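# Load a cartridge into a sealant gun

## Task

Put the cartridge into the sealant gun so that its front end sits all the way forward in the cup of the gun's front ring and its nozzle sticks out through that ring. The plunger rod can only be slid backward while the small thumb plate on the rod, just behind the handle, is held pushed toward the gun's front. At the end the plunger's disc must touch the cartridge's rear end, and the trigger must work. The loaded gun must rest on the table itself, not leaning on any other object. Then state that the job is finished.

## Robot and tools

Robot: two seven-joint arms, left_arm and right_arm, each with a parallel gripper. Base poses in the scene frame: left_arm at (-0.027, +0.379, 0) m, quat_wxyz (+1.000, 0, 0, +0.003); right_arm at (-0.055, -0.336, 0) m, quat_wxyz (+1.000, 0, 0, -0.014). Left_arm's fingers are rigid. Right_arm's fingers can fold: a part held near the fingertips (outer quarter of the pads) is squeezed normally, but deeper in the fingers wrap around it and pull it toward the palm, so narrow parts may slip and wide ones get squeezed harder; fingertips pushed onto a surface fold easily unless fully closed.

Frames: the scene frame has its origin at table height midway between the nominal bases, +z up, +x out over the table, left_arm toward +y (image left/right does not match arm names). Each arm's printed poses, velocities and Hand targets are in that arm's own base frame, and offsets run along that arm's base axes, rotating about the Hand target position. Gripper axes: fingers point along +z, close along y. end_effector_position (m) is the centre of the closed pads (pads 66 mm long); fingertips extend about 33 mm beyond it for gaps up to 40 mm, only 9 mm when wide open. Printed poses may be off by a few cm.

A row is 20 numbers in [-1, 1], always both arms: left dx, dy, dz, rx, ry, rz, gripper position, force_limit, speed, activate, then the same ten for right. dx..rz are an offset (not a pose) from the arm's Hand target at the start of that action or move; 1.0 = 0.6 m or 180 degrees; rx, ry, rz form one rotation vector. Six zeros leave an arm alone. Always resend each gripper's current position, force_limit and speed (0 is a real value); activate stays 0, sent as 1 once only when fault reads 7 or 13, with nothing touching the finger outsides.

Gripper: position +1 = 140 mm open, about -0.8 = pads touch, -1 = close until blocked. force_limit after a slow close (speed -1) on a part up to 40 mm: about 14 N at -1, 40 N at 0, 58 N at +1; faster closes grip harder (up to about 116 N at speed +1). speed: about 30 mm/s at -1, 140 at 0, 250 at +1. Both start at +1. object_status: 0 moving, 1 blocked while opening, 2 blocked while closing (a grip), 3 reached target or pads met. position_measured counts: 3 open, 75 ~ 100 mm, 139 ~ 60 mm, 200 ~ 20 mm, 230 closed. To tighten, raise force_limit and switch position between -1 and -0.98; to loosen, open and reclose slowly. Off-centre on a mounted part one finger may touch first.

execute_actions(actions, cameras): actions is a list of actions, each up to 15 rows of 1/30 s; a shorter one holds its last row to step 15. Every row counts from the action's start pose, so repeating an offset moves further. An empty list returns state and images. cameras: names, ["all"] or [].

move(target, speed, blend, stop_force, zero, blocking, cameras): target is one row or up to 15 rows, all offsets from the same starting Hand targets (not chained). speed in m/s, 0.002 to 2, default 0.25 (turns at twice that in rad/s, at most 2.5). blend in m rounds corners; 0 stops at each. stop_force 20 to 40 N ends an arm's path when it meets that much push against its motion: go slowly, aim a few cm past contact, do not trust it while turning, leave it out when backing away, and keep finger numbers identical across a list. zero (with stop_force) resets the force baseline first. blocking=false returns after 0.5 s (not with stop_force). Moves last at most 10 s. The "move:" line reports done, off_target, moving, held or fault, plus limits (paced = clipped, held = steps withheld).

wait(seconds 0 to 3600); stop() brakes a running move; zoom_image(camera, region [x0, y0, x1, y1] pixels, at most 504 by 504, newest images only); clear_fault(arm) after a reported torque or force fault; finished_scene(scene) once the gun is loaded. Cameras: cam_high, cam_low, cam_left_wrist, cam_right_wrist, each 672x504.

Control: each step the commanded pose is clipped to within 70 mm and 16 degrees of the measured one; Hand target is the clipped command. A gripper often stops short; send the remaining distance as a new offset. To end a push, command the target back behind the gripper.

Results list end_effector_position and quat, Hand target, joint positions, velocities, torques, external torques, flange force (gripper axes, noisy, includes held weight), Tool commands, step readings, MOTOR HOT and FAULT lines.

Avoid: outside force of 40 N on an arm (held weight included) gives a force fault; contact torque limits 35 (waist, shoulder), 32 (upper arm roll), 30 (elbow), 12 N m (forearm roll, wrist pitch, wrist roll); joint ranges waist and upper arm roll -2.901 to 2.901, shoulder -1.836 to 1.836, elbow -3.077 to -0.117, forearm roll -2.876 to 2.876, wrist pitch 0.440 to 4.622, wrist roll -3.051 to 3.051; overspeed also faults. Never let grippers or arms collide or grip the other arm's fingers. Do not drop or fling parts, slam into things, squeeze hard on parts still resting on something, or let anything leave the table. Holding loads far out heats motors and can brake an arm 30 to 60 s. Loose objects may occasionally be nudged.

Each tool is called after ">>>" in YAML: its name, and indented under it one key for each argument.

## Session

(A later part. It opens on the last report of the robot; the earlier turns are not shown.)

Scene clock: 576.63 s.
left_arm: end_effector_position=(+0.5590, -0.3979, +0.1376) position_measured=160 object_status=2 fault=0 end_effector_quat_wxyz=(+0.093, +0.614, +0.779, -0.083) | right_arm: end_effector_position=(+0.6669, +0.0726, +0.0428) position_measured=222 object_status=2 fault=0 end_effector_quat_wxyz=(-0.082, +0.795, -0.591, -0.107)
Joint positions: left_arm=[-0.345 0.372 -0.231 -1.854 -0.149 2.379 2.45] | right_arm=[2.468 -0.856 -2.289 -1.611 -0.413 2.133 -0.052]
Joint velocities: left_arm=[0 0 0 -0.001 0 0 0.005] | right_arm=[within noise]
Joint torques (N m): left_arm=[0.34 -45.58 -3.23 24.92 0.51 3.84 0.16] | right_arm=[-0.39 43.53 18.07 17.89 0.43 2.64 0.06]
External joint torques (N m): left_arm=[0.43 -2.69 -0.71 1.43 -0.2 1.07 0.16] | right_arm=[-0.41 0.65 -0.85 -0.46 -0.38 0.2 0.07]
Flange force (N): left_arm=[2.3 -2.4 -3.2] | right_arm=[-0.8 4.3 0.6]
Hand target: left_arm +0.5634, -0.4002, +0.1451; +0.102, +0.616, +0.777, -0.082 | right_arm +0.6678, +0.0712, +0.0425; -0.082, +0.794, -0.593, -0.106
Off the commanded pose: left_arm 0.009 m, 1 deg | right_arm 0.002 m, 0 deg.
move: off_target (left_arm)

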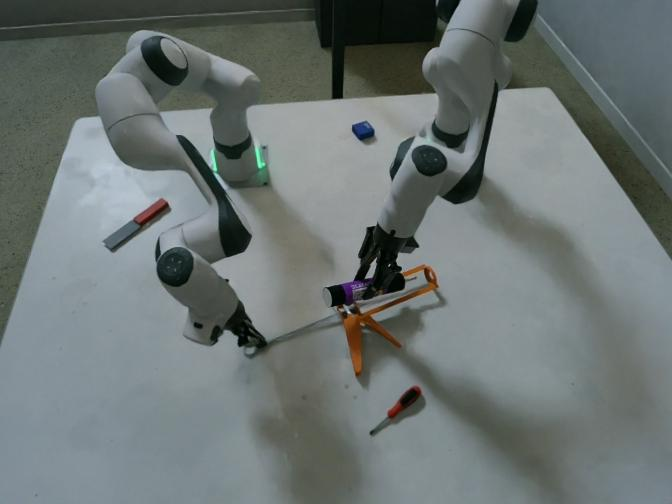

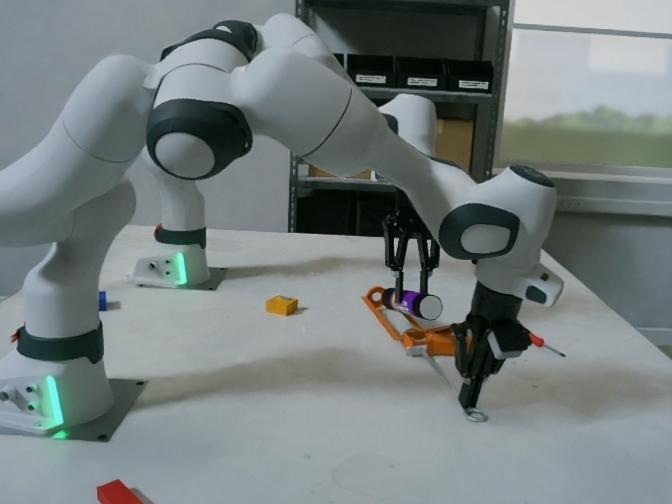

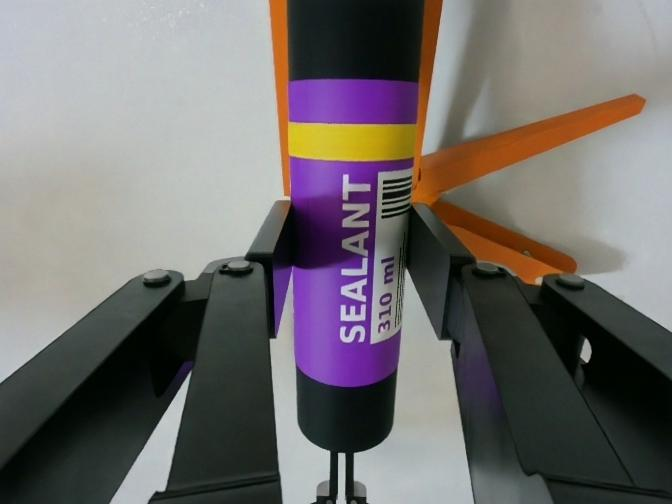

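>>> move:
  target: [-0.0078,0.0324,-0.0317,0,0,0,-1,0,-1,0,0,0,0,0,0,0,-1,0.2,-1,0]
  speed: 0.06
  stop_force: 20
  cameras: ["cam_high","cam_low","cam_left_wrist"]

>>> zoom_image:
  camera: "cam_high"
  region: [380, 230, 460, 310]

>>> zoom_image:
  camera: "cam_low"
  region: [350, 270, 450, 370]

Scene clock: 588.40 s.
left_arm: end_effector_position=(+0.5541, -0.3787, +0.1188) position_measured=160 object_status=2 fault=0 end_effector_quat_wxyz=(+0.093, +0.614, +0.779, -0.084) | right_arm: end_effector_position=(+0.6669, +0.0726, +0.0428) position_measured=222 object_status=2 fault=0 end_effector_quat_wxyz=(-0.082, +0.795, -0.591, -0.107)
Joint positions: left_arm=[-0.308 0.36 -0.246 -1.926 -0.162 2.434 2.49] | right_arm=[2.468 -0.856 -2.289 -1.611 -0.413 2.133 -0.052]
Joint torques (N m): left_arm=[0.47 -44.64 -3.63 24.32 0.55 3.8 0.19] | right_arm=[-0.41 43.54 18.11 17.88 0.42 2.64 0.08]
External joint torques (N m): left_arm=[0.43 -2.65 -1.15 1.29 -0.16 1.03 0.2] | right_arm=[-0.68 0.6 -1 -0.45 -0.4 0.19 0.09]
Flange force (N): left_arm=[2.5 -2.9 -3.4] | right_arm=[-0.5 4.7 0.6]
Hand target: left_arm +0.5587, -0.3807, +0.1261; +0.102, +0.616, +0.777, -0.082 | right_arm +0.6678, +0.0712, +0.0425; -0.082, +0.794, -0.593, -0.106
Off the commanded pose: left_arm 0.009 m, 1 deg | right_arm 0.002 m, 0 deg.
move: off_target (left_arm)

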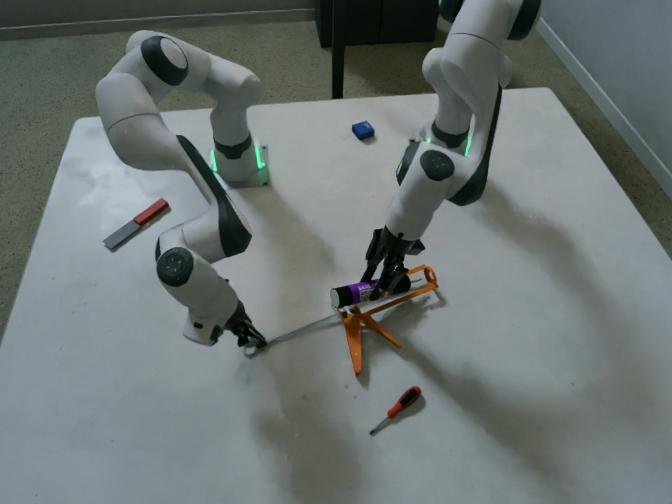

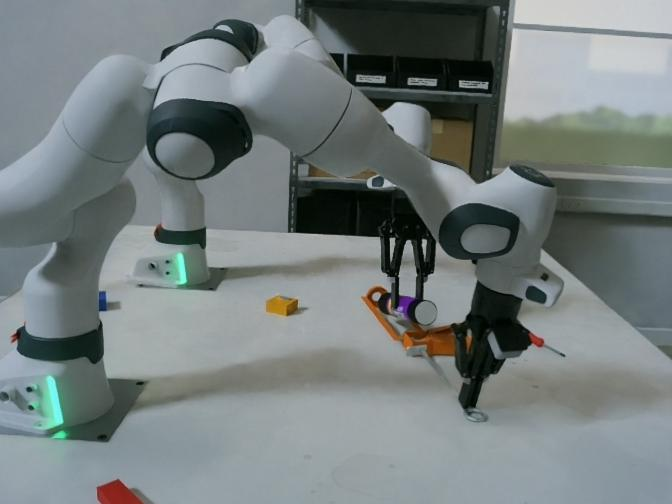

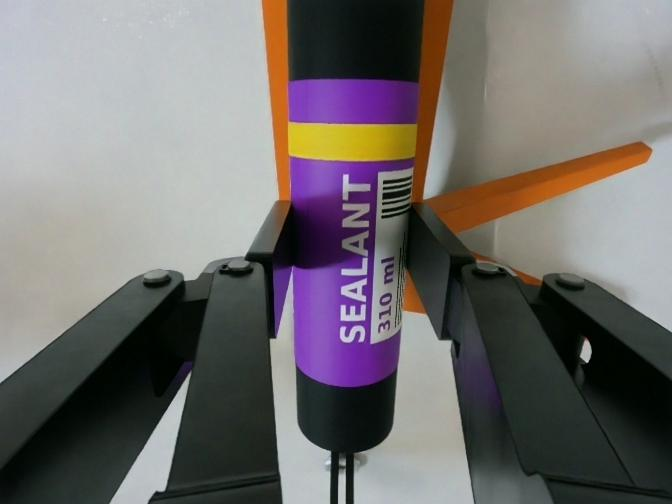

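Scaled by 6.300 from the camera's image (finer frame: 960x720).

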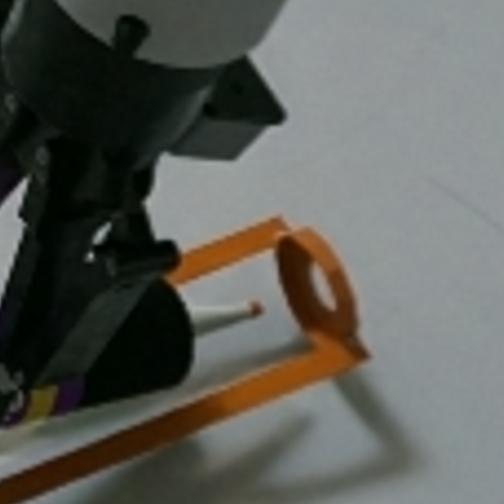

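Scaled by 5.040 from the camera's image (finer frame: 960x720).

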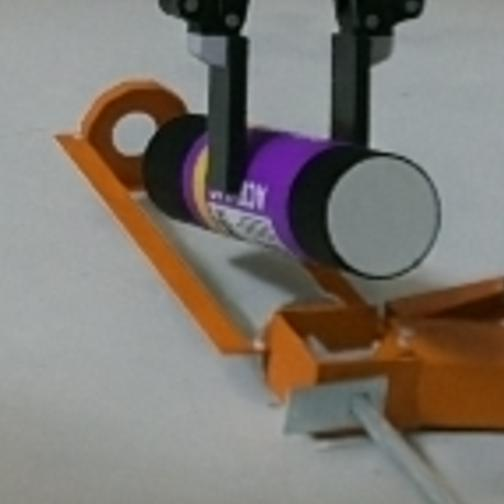

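>>> move:
  target: [-0.0098,0.0405,-0.006,0,0,0,-1,0,-1,0,0,0,0,0,0,0,-1,0.2,-1,0]
  speed: 0.04
  stop_force: 20
  cameras: ["cam_high","cam_low"]

>>> zoom_image:
  camera: "cam_high"
  region: [380, 230, 460, 310]

>>> zoom_image:
  camera: "cam_low"
  region: [350, 270, 450, 370]

Scene clock: 602.70 s.
left_arm: end_effector_position=(+0.5482, -0.3546, +0.1154) position_measured=160 object_status=2 fault=0 end_effector_quat_wxyz=(+0.094, +0.614, +0.779, -0.084) | right_arm: end_effector_position=(+0.6669, +0.0726, +0.0428) position_measured=222 object_status=2 fault=0 end_effector_quat_wxyz=(-0.082, +0.795, -0.591, -0.107)
Joint positions: left_arm=[-0.26 0.32 -0.263 -1.996 -0.181 2.456 2.535] | right_arm=[2.468 -0.856 -2.289 -1.611 -0.413 2.133 -0.052]
Joint torques (N m): left_arm=[0.35 -42.99 -3.2 24 0.55 3.75 0.2] | right_arm=[-0.4 43.51 18.11 17.84 0.44 2.63 0.05]
External joint torques (N m): left_arm=[0.36 -2.63 -0.8 1.24 -0.17 1 0.21] | right_arm=[-0.28 0.46 -0.81 -0.65 -0.37 0.16 0.05]
Flange force (N): left_arm=[2.4 -2.9 -3.5] | right_arm=[-0.9 4.4 0.9]
Hand target: left_arm +0.5528, -0.3564, +0.1225; +0.102, +0.616, +0.777, -0.082 | right_arm +0.6678, +0.0712, +0.0425; -0.082, +0.794, -0.593, -0.106
Off the commanded pose: left_arm 0.009 m, 1 deg | right_arm 0.002 m, 0 deg.
move: off_target (left_arm)

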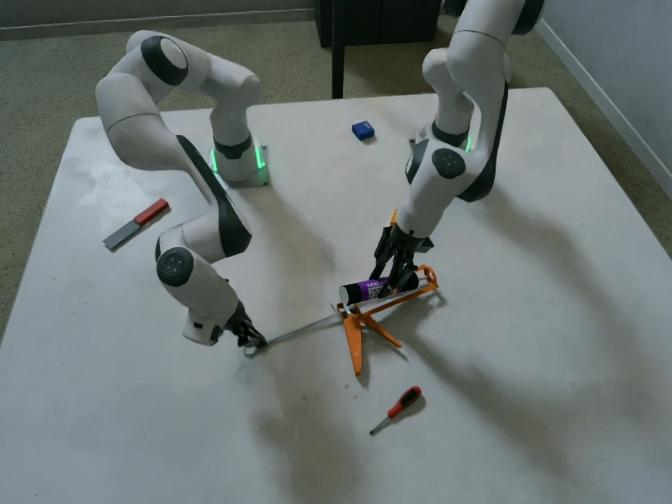

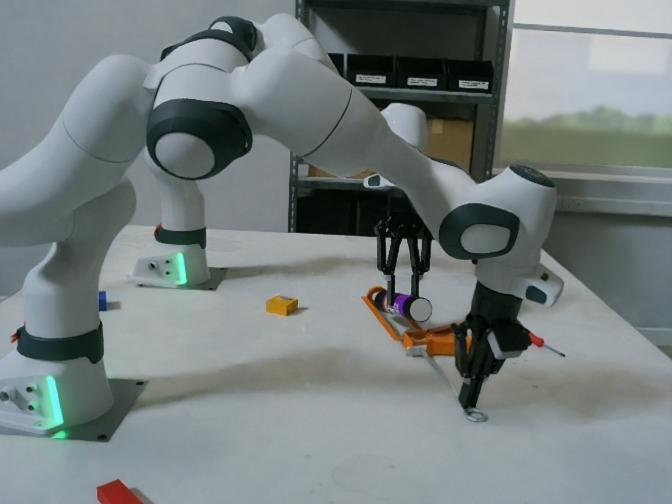

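Scaled by 6.300 from the camera's image (finer frame: 960x720).

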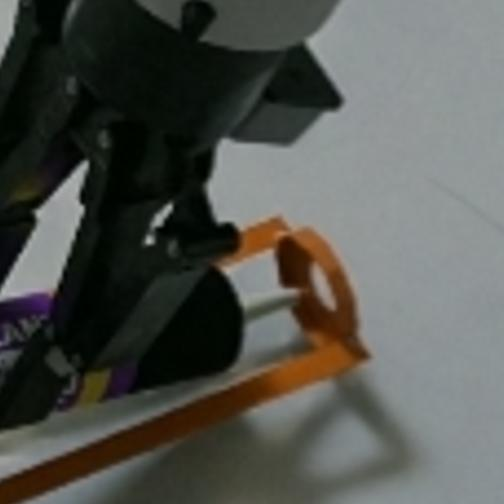

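Scaled by 5.040 from the camera's image (finer frame: 960x720).

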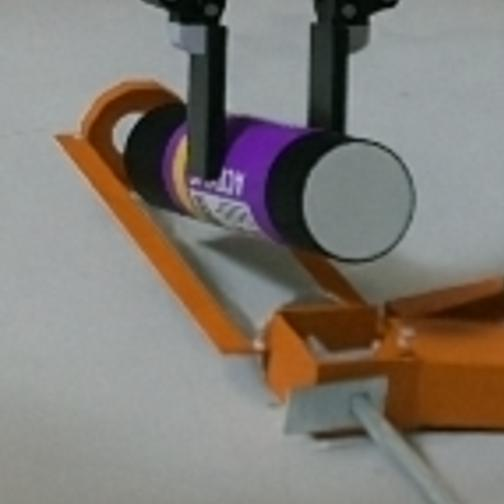

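>>> move:
  target: [-0.0059,0.0243,-0.0055,0,0,0,-1,0,-1,0,0,0,0,0,0,0,-1,0.2,-1,0]
  speed: 0.04
  stop_force: 20
  cameras: ["cam_high"]

>>> zoom_image:
  camera: "cam_high"
  region: [390, 240, 450, 300]

Scene clock: 616.20 s.
left_arm: end_effector_position=(+0.5446, -0.3401, +0.1124) position_measured=160 object_status=2 fault=0 end_effector_quat_wxyz=(+0.094, +0.614, +0.779, -0.084) | right_arm: end_effector_position=(+0.6669, +0.0726, +0.0428) position_measured=222 object_status=2 fault=0 end_effector_quat_wxyz=(-0.082, +0.795, -0.591, -0.107)
Joint positions: left_arm=[-0.231 0.298 -0.273 -2.036 -0.193 2.47 2.563] | right_arm=[2.468 -0.856 -2.289 -1.611 -0.413 2.133 -0.052]
Joint torques (N m): left_arm=[0.43 -42.02 -3.11 23.77 0.54 3.73 0.17] | right_arm=[-0.46 43.49 18.14 17.9 0.43 2.65 0.03]
External joint torques (N m): left_arm=[0.52 -2.47 -0.7 1.16 -0.18 0.99 0.18] | right_arm=[-0.49 0.66 -0.78 -0.44 -0.38 0.2 0.04]
Flange force (N): left_arm=[2.5 -2.9 -3.3] | right_arm=[-0.7 4.5 0.4]
Hand target: left_arm +0.5493, -0.3418, +0.1192; +0.102, +0.616, +0.777, -0.082 | right_arm +0.6678, +0.0712, +0.0425; -0.082, +0.794, -0.593, -0.106
Off the commanded pose: left_arm 0.008 m, 1 deg | right_arm 0.002 m, 0 deg.
move: off_target (left_arm)

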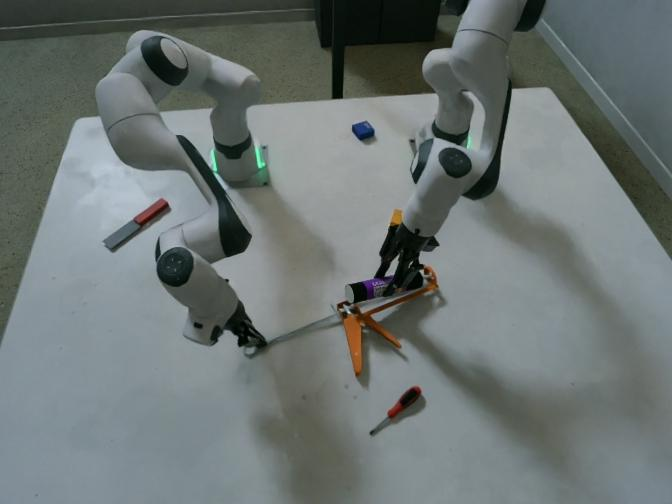

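Scaled by 8.400 from the camera's image (finer frame: 960x720).

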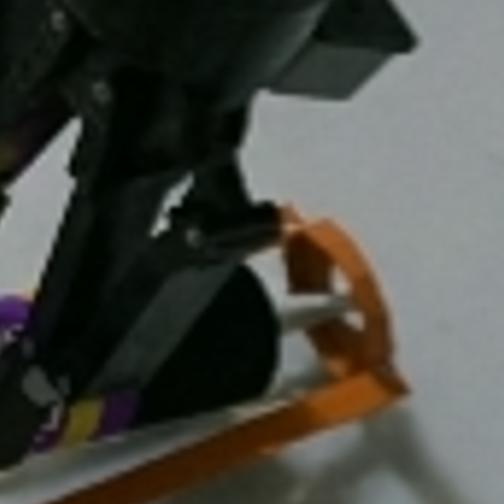

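>>> move:
  target: [-0.0078,0.0324,-0.0085,0,0,0,-1,0,-1,0,0,0,0,0,0,0,-1,0.2,-1,0]
  speed: 0.04
  stop_force: 20
  cameras: ["cam_high","cam_low","cam_left_wrist"]

>>> zoom_image:
  camera: "cam_high"
  region: [390, 240, 450, 300]

>>> zoom_image:
  camera: "cam_low"
  region: [350, 270, 450, 370]

Scene clock: 625.10 s.
left_arm: end_effector_position=(+0.5399, -0.3208, +0.1075) position_measured=160 object_status=2 fault=0 end_effector_quat_wxyz=(+0.094, +0.615, +0.779, -0.084) | right_arm: end_effector_position=(+0.6669, +0.0726, +0.0428) position_measured=222 object_status=2 fault=0 end_effector_quat_wxyz=(-0.082, +0.795, -0.591, -0.107)
Joint positions: left_arm=[-0.193 0.272 -0.285 -2.087 -0.211 2.49 2.604] | right_arm=[2.468 -0.856 -2.289 -1.611 -0.413 2.133 -0.052]
Joint torques (N m): left_arm=[0.32 -40.8 -3.07 23.45 0.46 3.7 0.19] | right_arm=[-0.45 43.53 18.12 17.9 0.43 2.63 0.06]
External joint torques (N m): left_arm=[0.22 -2.43 -0.96 1.1 -0.26 0.96 0.2] | right_arm=[-0.78 0.62 -1.02 -0.39 -0.4 0.17 0.07]
Flange force (N): left_arm=[2.1 -3.3 -3.3] | right_arm=[-0.3 4.7 0.4]
Hand target: left_arm +0.5446, -0.3224, +0.1141; +0.102, +0.616, +0.777, -0.082 | right_arm +0.6678, +0.0712, +0.0425; -0.082, +0.794, -0.593, -0.106
Off the commanded pose: left_arm 0.008 m, 1 deg | right_arm 0.002 m, 0 deg.
move: off_target (left_arm)

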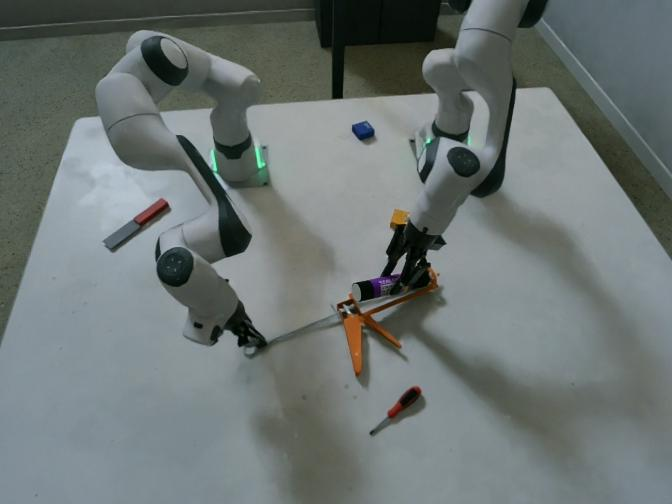

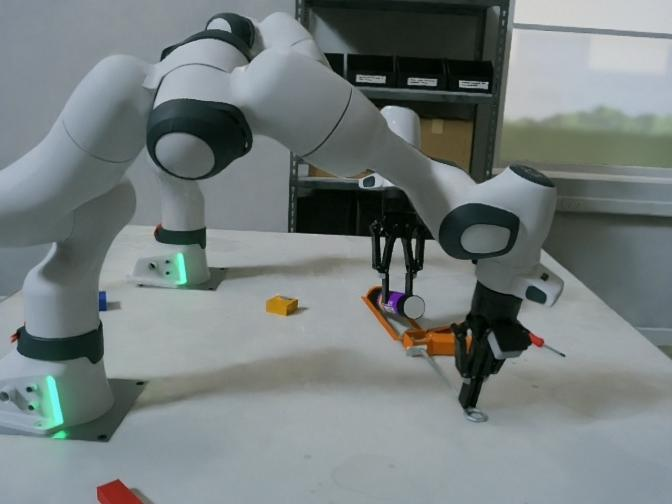

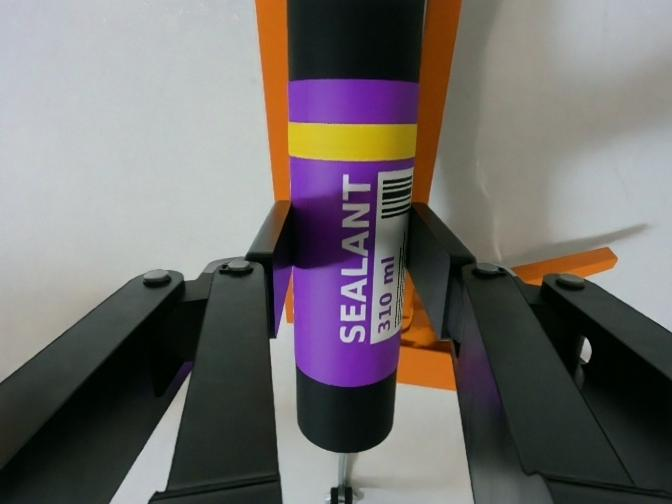

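Scaled by 8.400 from the camera's image (finer frame: 960x720).

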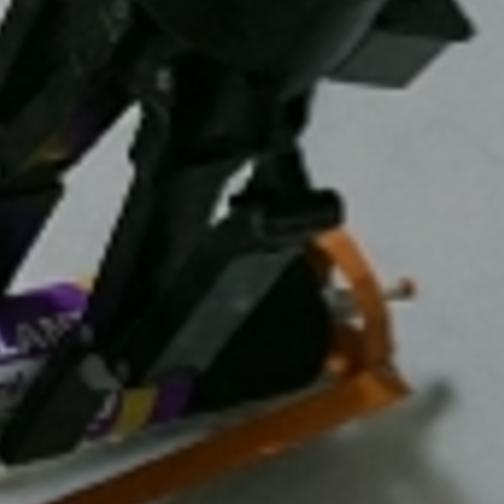

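Scaled by 5.040 from the camera's image (finer frame: 960x720).

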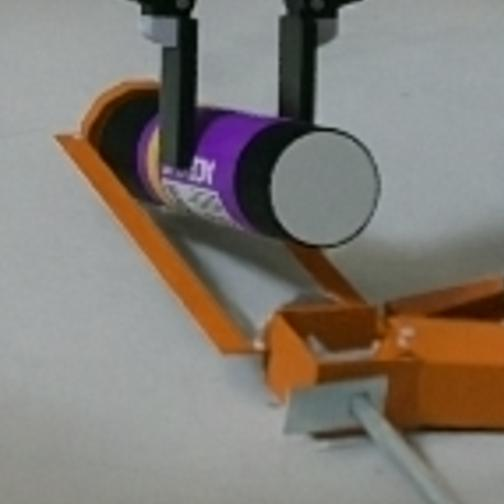

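>>> move:
  target: [-0.0043,0.0178,-0.0065,0,0,0,-1,0,-1,0,0,0,0,0,0,0,-1,0.2,-1,0]
  speed: 0.04
  stop_force: 20

>>> move:
  target: [0.0009,-0.0036,-0.0168,0.027,0.0065,0,-1,0,-1,0,0,0,0,0,0,0,-1,0.2,-1,0]
  speed: 0.04
  cameras: ["cam_high","cam_low","cam_left_wrist"]

>>> zoom_image:
  camera: "cam_high"
  region: [390, 240, 450, 300]

>>> zoom_image:
  camera: "cam_low"
  region: [350, 270, 450, 370]

Scene clock: 651.17 s.
left_arm: end_effector_position=(+0.5376, -0.3102, +0.1041) position_measured=160 object_status=2 fault=0 end_effector_quat_wxyz=(+0.094, +0.615, +0.779, -0.084) | right_arm: end_effector_position=(+0.6669, +0.0726, +0.0428) position_measured=222 object_status=2 fault=0 end_effector_quat_wxyz=(-0.082, +0.795, -0.591, -0.107)
Joint positions: left_arm=[-0.172 0.26 -0.291 -2.114 -0.221 2.502 2.627] | right_arm=[2.468 -0.856 -2.289 -1.611 -0.413 2.133 -0.052]
Joint torques (N m): left_arm=[-0.22 -39.93 -3.28 23.12 0.38 3.67 0.19] | right_arm=[-0.4 43.51 18.14 17.86 0.43 2.64 0.03]
External joint torques (N m): left_arm=[-0.13 -2.26 -1.06 1.02 -0.35 0.96 0.2] | right_arm=[-0.41 0.64 -0.78 -0.48 -0.38 0.19 0.04]
Flange force (N): left_arm=[1.7 -3.6 -2.8] | right_arm=[-0.8 4.5 0.5]
Hand target: left_arm +0.5420, -0.3117, +0.1102; +0.102, +0.616, +0.777, -0.082 | right_arm +0.6678, +0.0712, +0.0425; -0.082, +0.794, -0.593, -0.106
Off the commanded pose: left_arm 0.008 m, 1 deg | right_arm 0.002 m, 0 deg.
move: off_target (left_arm)

Scene clock: 653.10 s.
left_arm: end_effector_position=(+0.5389, -0.3121, +0.0956) position_measured=160 object_status=2 fault=0 end_effector_quat_wxyz=(+0.063, +0.621, +0.779, -0.057) | right_arm: end_effector_position=(+0.6669, +0.0726, +0.0429) position_measured=222 object_status=2 fault=0 end_effector_quat_wxyz=(-0.082, +0.795, -0.591, -0.107)
Joint positions: left_arm=[-0.257 0.301 -0.228 -2.053 -0.108 2.445 2.524] | right_arm=[2.468 -0.856 -2.289 -1.611 -0.413 2.133 -0.052]
Joint velocities: left_arm=[0 0 0 0.002 0.001 -0.001 -0.006] | right_arm=[within noise]
Joint torques (N m): left_arm=[-0.5 -41.02 -1.78 24.27 0.87 3.32 -0.38] | right_arm=[-0.41 43.52 18.85 17.86 0.58 2.61 0.05]
External joint torques (N m): left_arm=[-0.53 -1.33 0.11 1.95 0.19 0.62 -0.37] | right_arm=[-0.37 0.7 -0.01 -0.51 -0.23 0.16 0.06]
Flange force (N): left_arm=[-3.9 2.1 -1.2] | right_arm=[-1.4 5.4 -0.3]
Hand target: left_arm +0.5425, -0.3139, +0.1001; +0.068, +0.619, +0.781, -0.055 | right_arm +0.6678, +0.0712, +0.0425; -0.082, +0.794, -0.593, -0.106
Off the commanded pose: left_arm 0.006 m, 1 deg | right_arm 0.002 m, 0 deg.
move: off_target (left_arm)

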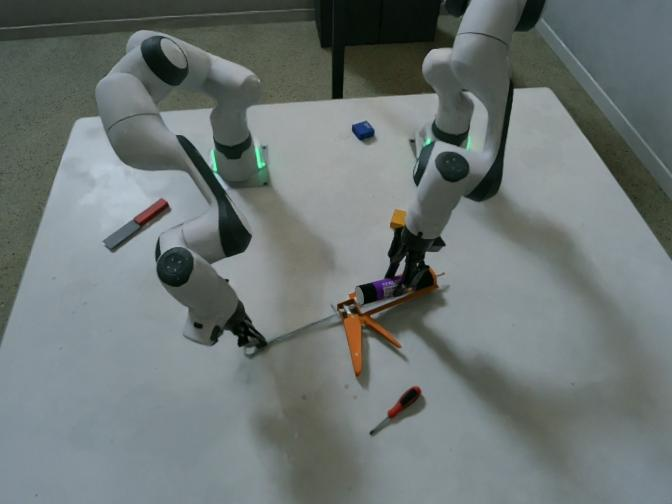

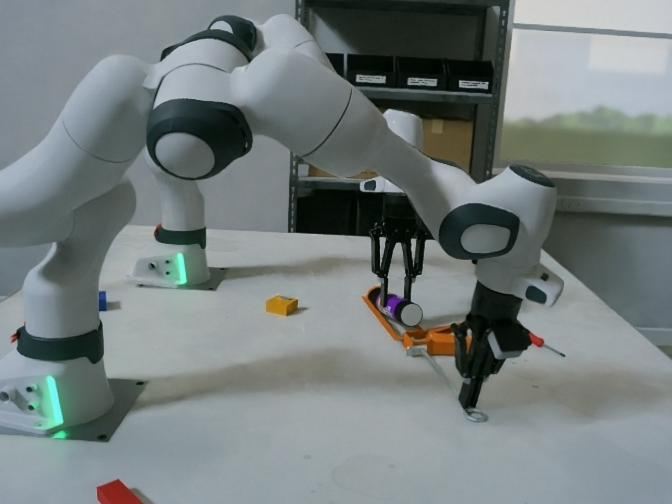

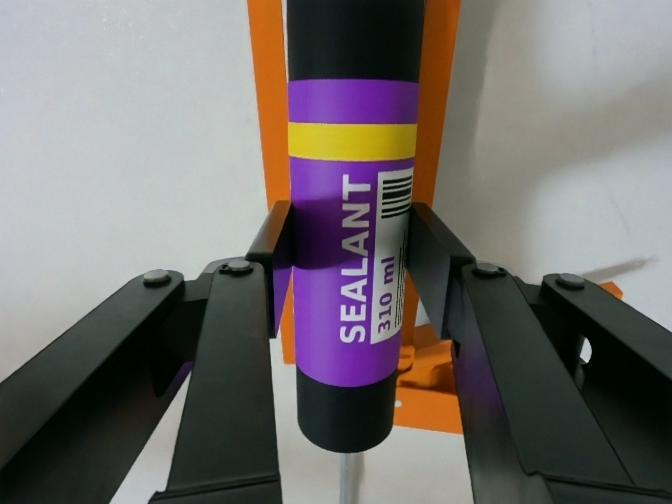

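Scaled by 8.400 from the camera's image (finer frame: 960x720).

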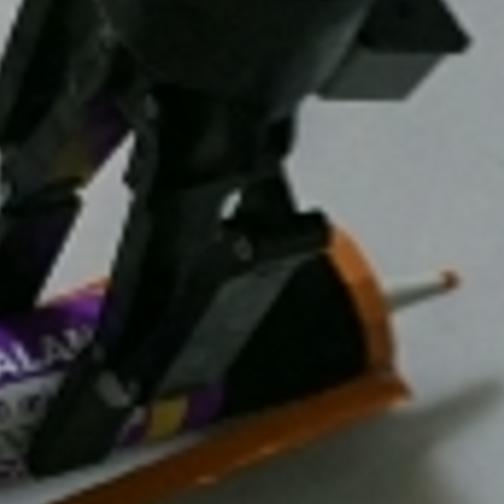

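Scaled by 5.040 from the camera's image (finer frame: 960x720).

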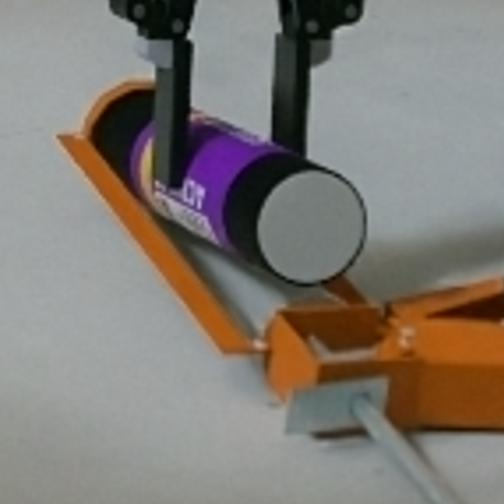

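>>> move:
  target: [0.0004,-0.0017,-0.0155,0.027,0.0065,0,-1,0,-1,0,0,0,0,0,0,0,-1,0.2,-1,0]
  speed: 0.04
  cameras: ["cam_high","cam_low","cam_left_wrist"]

>>> zoom_image:
  camera: "cam_high"
  region: [320, 240, 460, 380]

>>> zoom_image:
  camera: "cam_low"
  region: [350, 270, 450, 370]

Scene clock: 662.73 s.
left_arm: end_effector_position=(+0.5392, -0.3131, +0.0863) position_measured=160 object_status=2 fault=0 end_effector_quat_wxyz=(+0.029, +0.623, +0.781, -0.030) | right_arm: end_effector_position=(+0.6669, +0.0726, +0.0429) position_measured=222 object_status=2 fault=0 end_effector_quat_wxyz=(-0.082, +0.795, -0.591, -0.107)
Joint positions: left_arm=[-0.342 0.348 -0.167 -1.981 -0.017 2.372 2.431] | right_arm=[2.468 -0.856 -2.289 -1.611 -0.413 2.133 -0.052]
Joint velocities: left_arm=[0.001 0 0 0.001 0 0 -0.008] | right_arm=[within noise]
Joint torques (N m): left_arm=[-0.46 -43.01 -1.35 24.37 0.96 3.07 -0.28] | right_arm=[-0.42 43.71 18.9 17.89 0.59 2.6 0.03]
External joint torques (N m): left_arm=[-0.48 -1.66 0.18 2.03 0.3 0.49 -0.28] | right_arm=[-0.29 0.81 0.06 -0.54 -0.23 0.15 0.04]
Flange force (N): left_arm=[-3.4 2.0 -2.2] | right_arm=[-1.6 5.6 -0.5]
Hand target: left_arm +0.5428, -0.3149, +0.0908; +0.034, +0.621, +0.783, -0.028 | right_arm +0.6678, +0.0712, +0.0425; -0.082, +0.794, -0.593, -0.106
Off the commanded pose: left_arm 0.006 m, 1 deg | right_arm 0.002 m, 0 deg.
move: off_target (left_arm)

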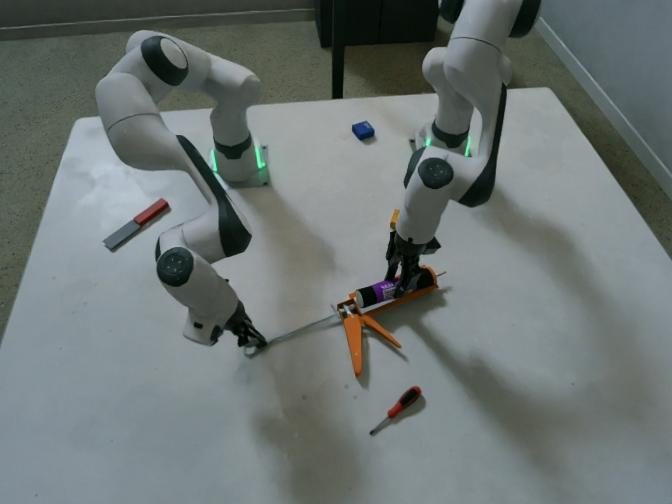

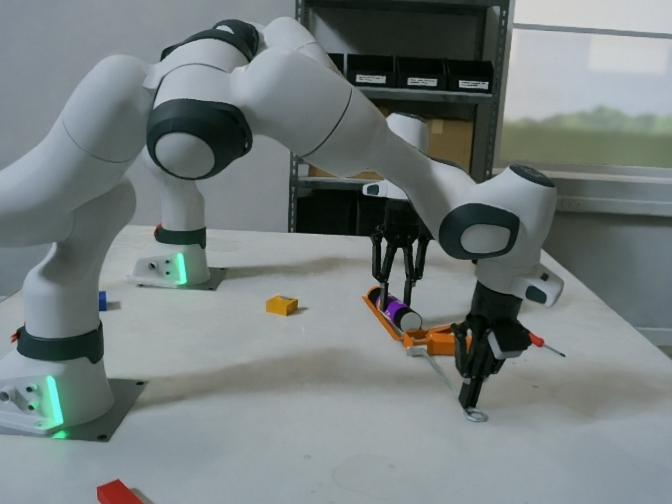

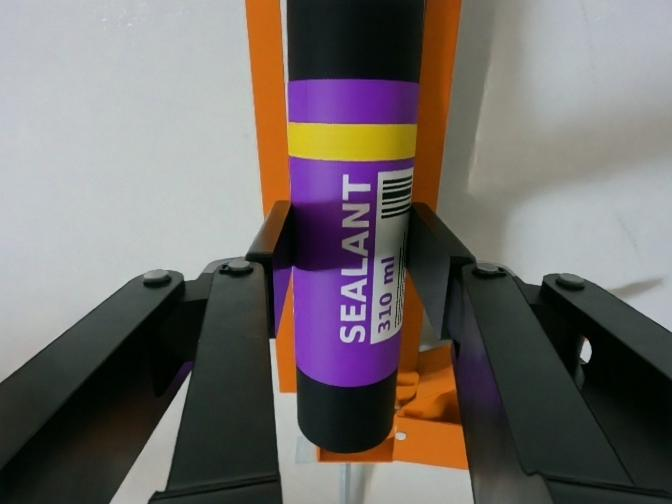

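Scaled by 3.600 from the camera's image (finer frame: 960x720).

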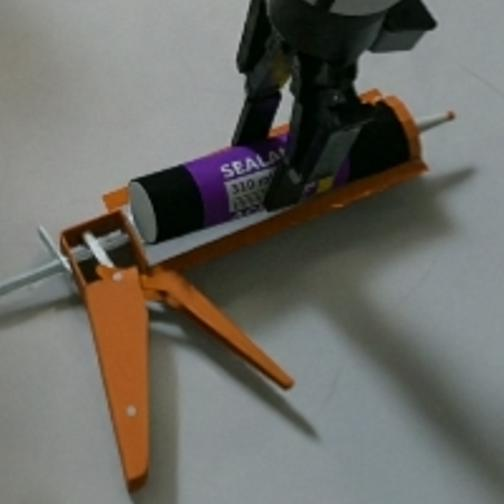

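Scaled by 5.040 from the camera's image (finer frame: 960x720).

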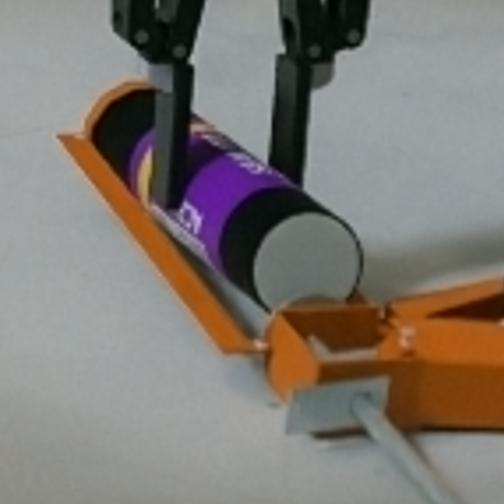

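>>> move:
  target: [-0.0004,0.0017,-0.0083,0.0135,0.0033,0,-1,0,-1,0,0,0,0,0,0,0,-1,0.2,-1,0]
  speed: 0.03
  cameras: ["cam_high","cam_low","cam_left_wrist"]

>>> zoom_image:
  camera: "cam_high"
  region: [320, 240, 460, 380]

>>> zoom_image:
  camera: "cam_low"
  region: [370, 290, 450, 370]

Scene clock: 673.10 s.
left_arm: end_effector_position=(+0.5393, -0.3127, +0.0817) position_measured=160 object_status=2 fault=0 end_effector_quat_wxyz=(+0.012, +0.623, +0.782, -0.016) | right_arm: end_effector_position=(+0.6669, +0.0726, +0.0429) position_measured=222 object_status=2 fault=0 end_effector_quat_wxyz=(-0.082, +0.795, -0.591, -0.107)
Joint positions: left_arm=[-0.379 0.372 -0.141 -1.947 0.02 2.335 2.394] | right_arm=[2.468 -0.856 -2.289 -1.611 -0.413 2.134 -0.052]
Joint velocities: left_arm=[0.002 -0.002 0.001 0.001 0.001 -0.001 -0.005] | right_arm=[within noise]
Joint torques (N m): left_arm=[-0.31 -43.75 -0.97 24.13 1 2.81 -0.2] | right_arm=[-0.4 43.72 19.14 17.86 0.65 2.59 0.05]
External joint torques (N m): left_arm=[-0.21 -1.36 0.46 1.66 0.35 0.29 -0.2] | right_arm=[-0.53 0.74 0.08 -0.57 -0.16 0.12 0.06]
Flange force (N): left_arm=[-2.5 2.0 -2.1] | right_arm=[-1.5 6.2 -0.7]
Hand target: left_arm +0.5425, -0.3139, +0.0858; +0.016, +0.621, +0.784, -0.015 | right_arm +0.6678, +0.0712, +0.0425; -0.082, +0.794, -0.593, -0.106
Off the commanded pose: left_arm 0.005 m, 1 deg | right_arm 0.002 m, 0 deg.
move: off_target (left_arm)

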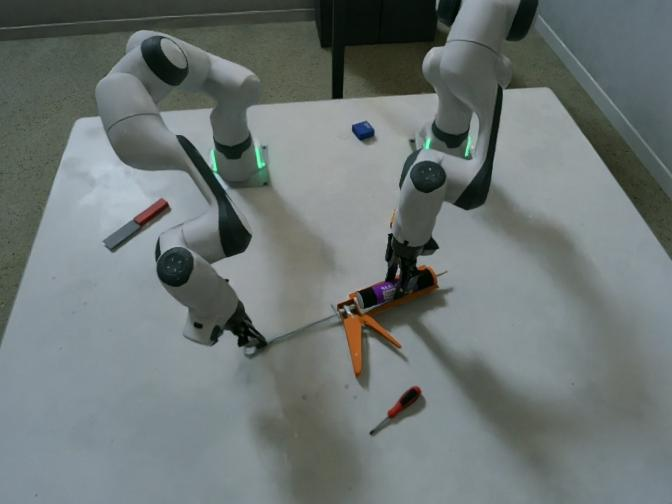

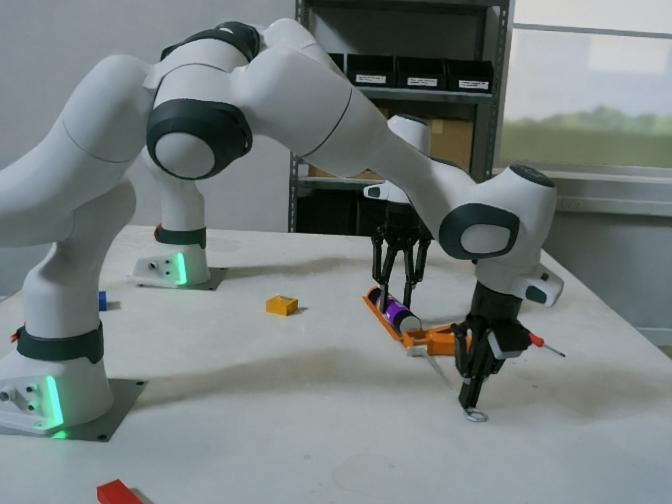

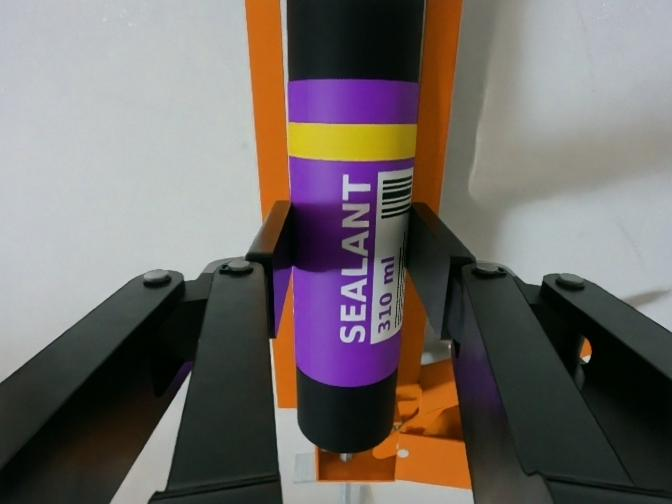

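Scaled by 3.600 from the camera's image (finer frame: 960x720).

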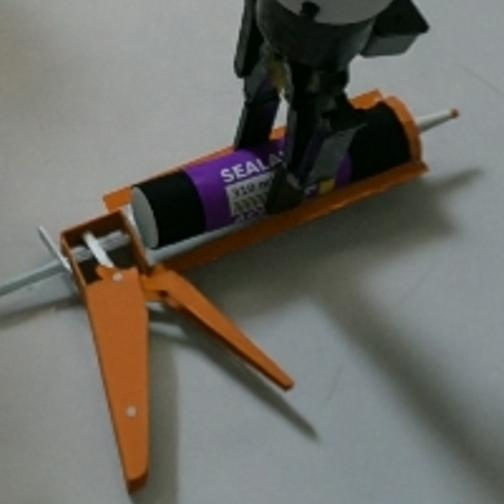

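Scaled by 6.300 from the camera's image (finer frame: 960x720).

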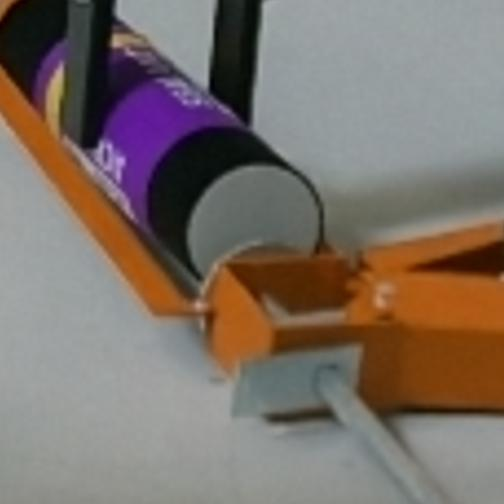

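>>> move:
  target: [-0.0004,0.0017,-0.0083,0.0135,0.0033,0,-1,0,-1,0,0,0,0,0,0,0,-1,0.2,-1,0]
  speed: 0.03
  cameras: ["cam_high","cam_low","cam_left_wrist"]

>>> zoom_image:
  camera: "cam_high"
  region: [320, 240, 460, 380]

>>> zoom_image:
  camera: "cam_low"
  region: [370, 290, 450, 370]

Scene clock: 686.13 s.
left_arm: end_effector_position=(+0.5394, -0.3134, +0.0774) position_measured=160 object_status=2 fault=0 end_effector_quat_wxyz=(-0.003, +0.624, +0.781, -0.003) | right_arm: end_effector_position=(+0.6669, +0.0726, +0.0429) position_measured=222 object_status=2 fault=0 end_effector_quat_wxyz=(-0.082, +0.795, -0.591, -0.107)
Joint positions: left_arm=[-0.415 0.398 -0.117 -1.91 0.053 2.298 2.36] | right_arm=[2.468 -0.856 -2.289 -1.611 -0.413 2.134 -0.052]
Joint velocities: left_arm=[-0.001 0.001 0.002 0.001 -0.001 0 -0.004] | right_arm=[within noise]
Joint torques (N m): left_arm=[0.21 -44.47 -0.01 23.73 1.2 2.32 -0.31] | right_arm=[-0.42 43.97 18.83 18.02 0.5 2.6 0.06]
External joint torques (N m): left_arm=[0.01 -1.25 0.94 1.23 0.53 -0.13 -0.31] | right_arm=[-0.34 1.12 -0.03 -0.37 -0.31 0.15 0.07]
Flange force (N): left_arm=[-1.7 1.5 -2.5] | right_arm=[-1.6 5.5 -0.8]
Hand target: left_arm +0.5423, -0.3129, +0.0808; -0.001, +0.621, +0.784, -0.001 | right_arm +0.6678, +0.0712, +0.0425; -0.082, +0.794, -0.593, -0.106
Off the commanded pose: left_arm 0.004 m, 1 deg | right_arm 0.002 m, 0 deg.
move: off_target (left_arm)

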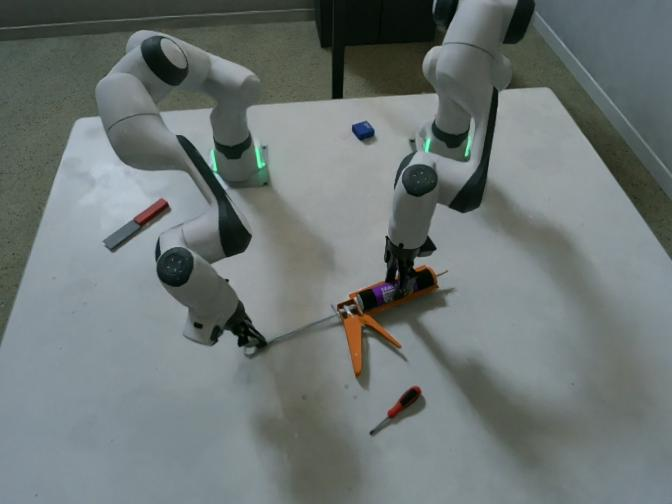

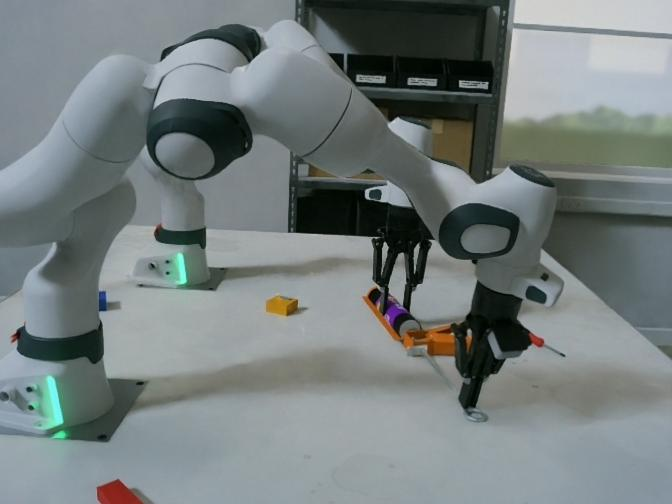

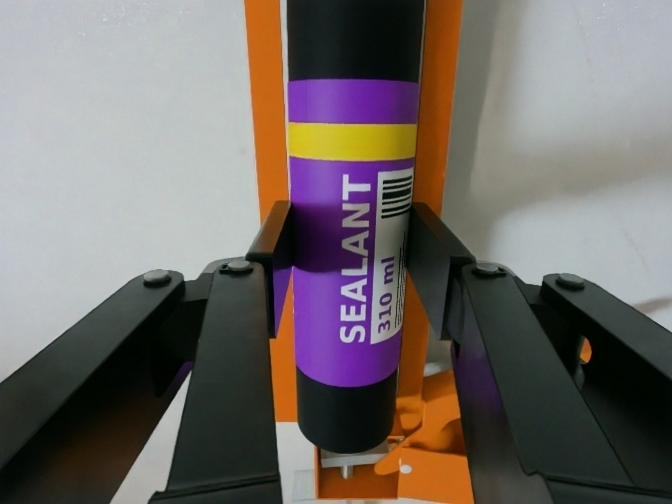

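Scaled by 3.600 from the camera's image (finer frame: 960x720).

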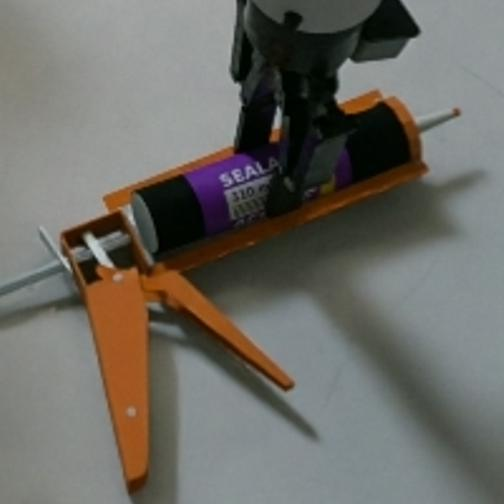

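Scaled by 6.300 from the camera's image (finer frame: 960x720).

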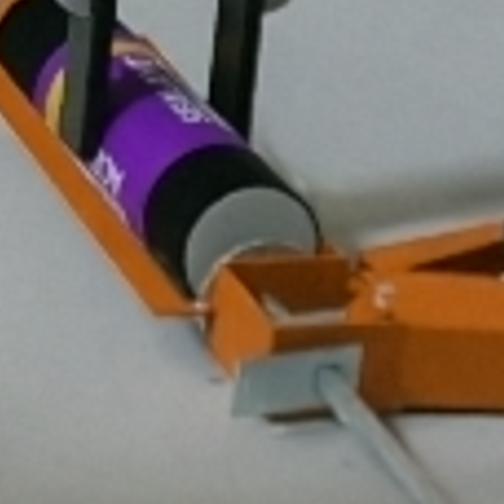

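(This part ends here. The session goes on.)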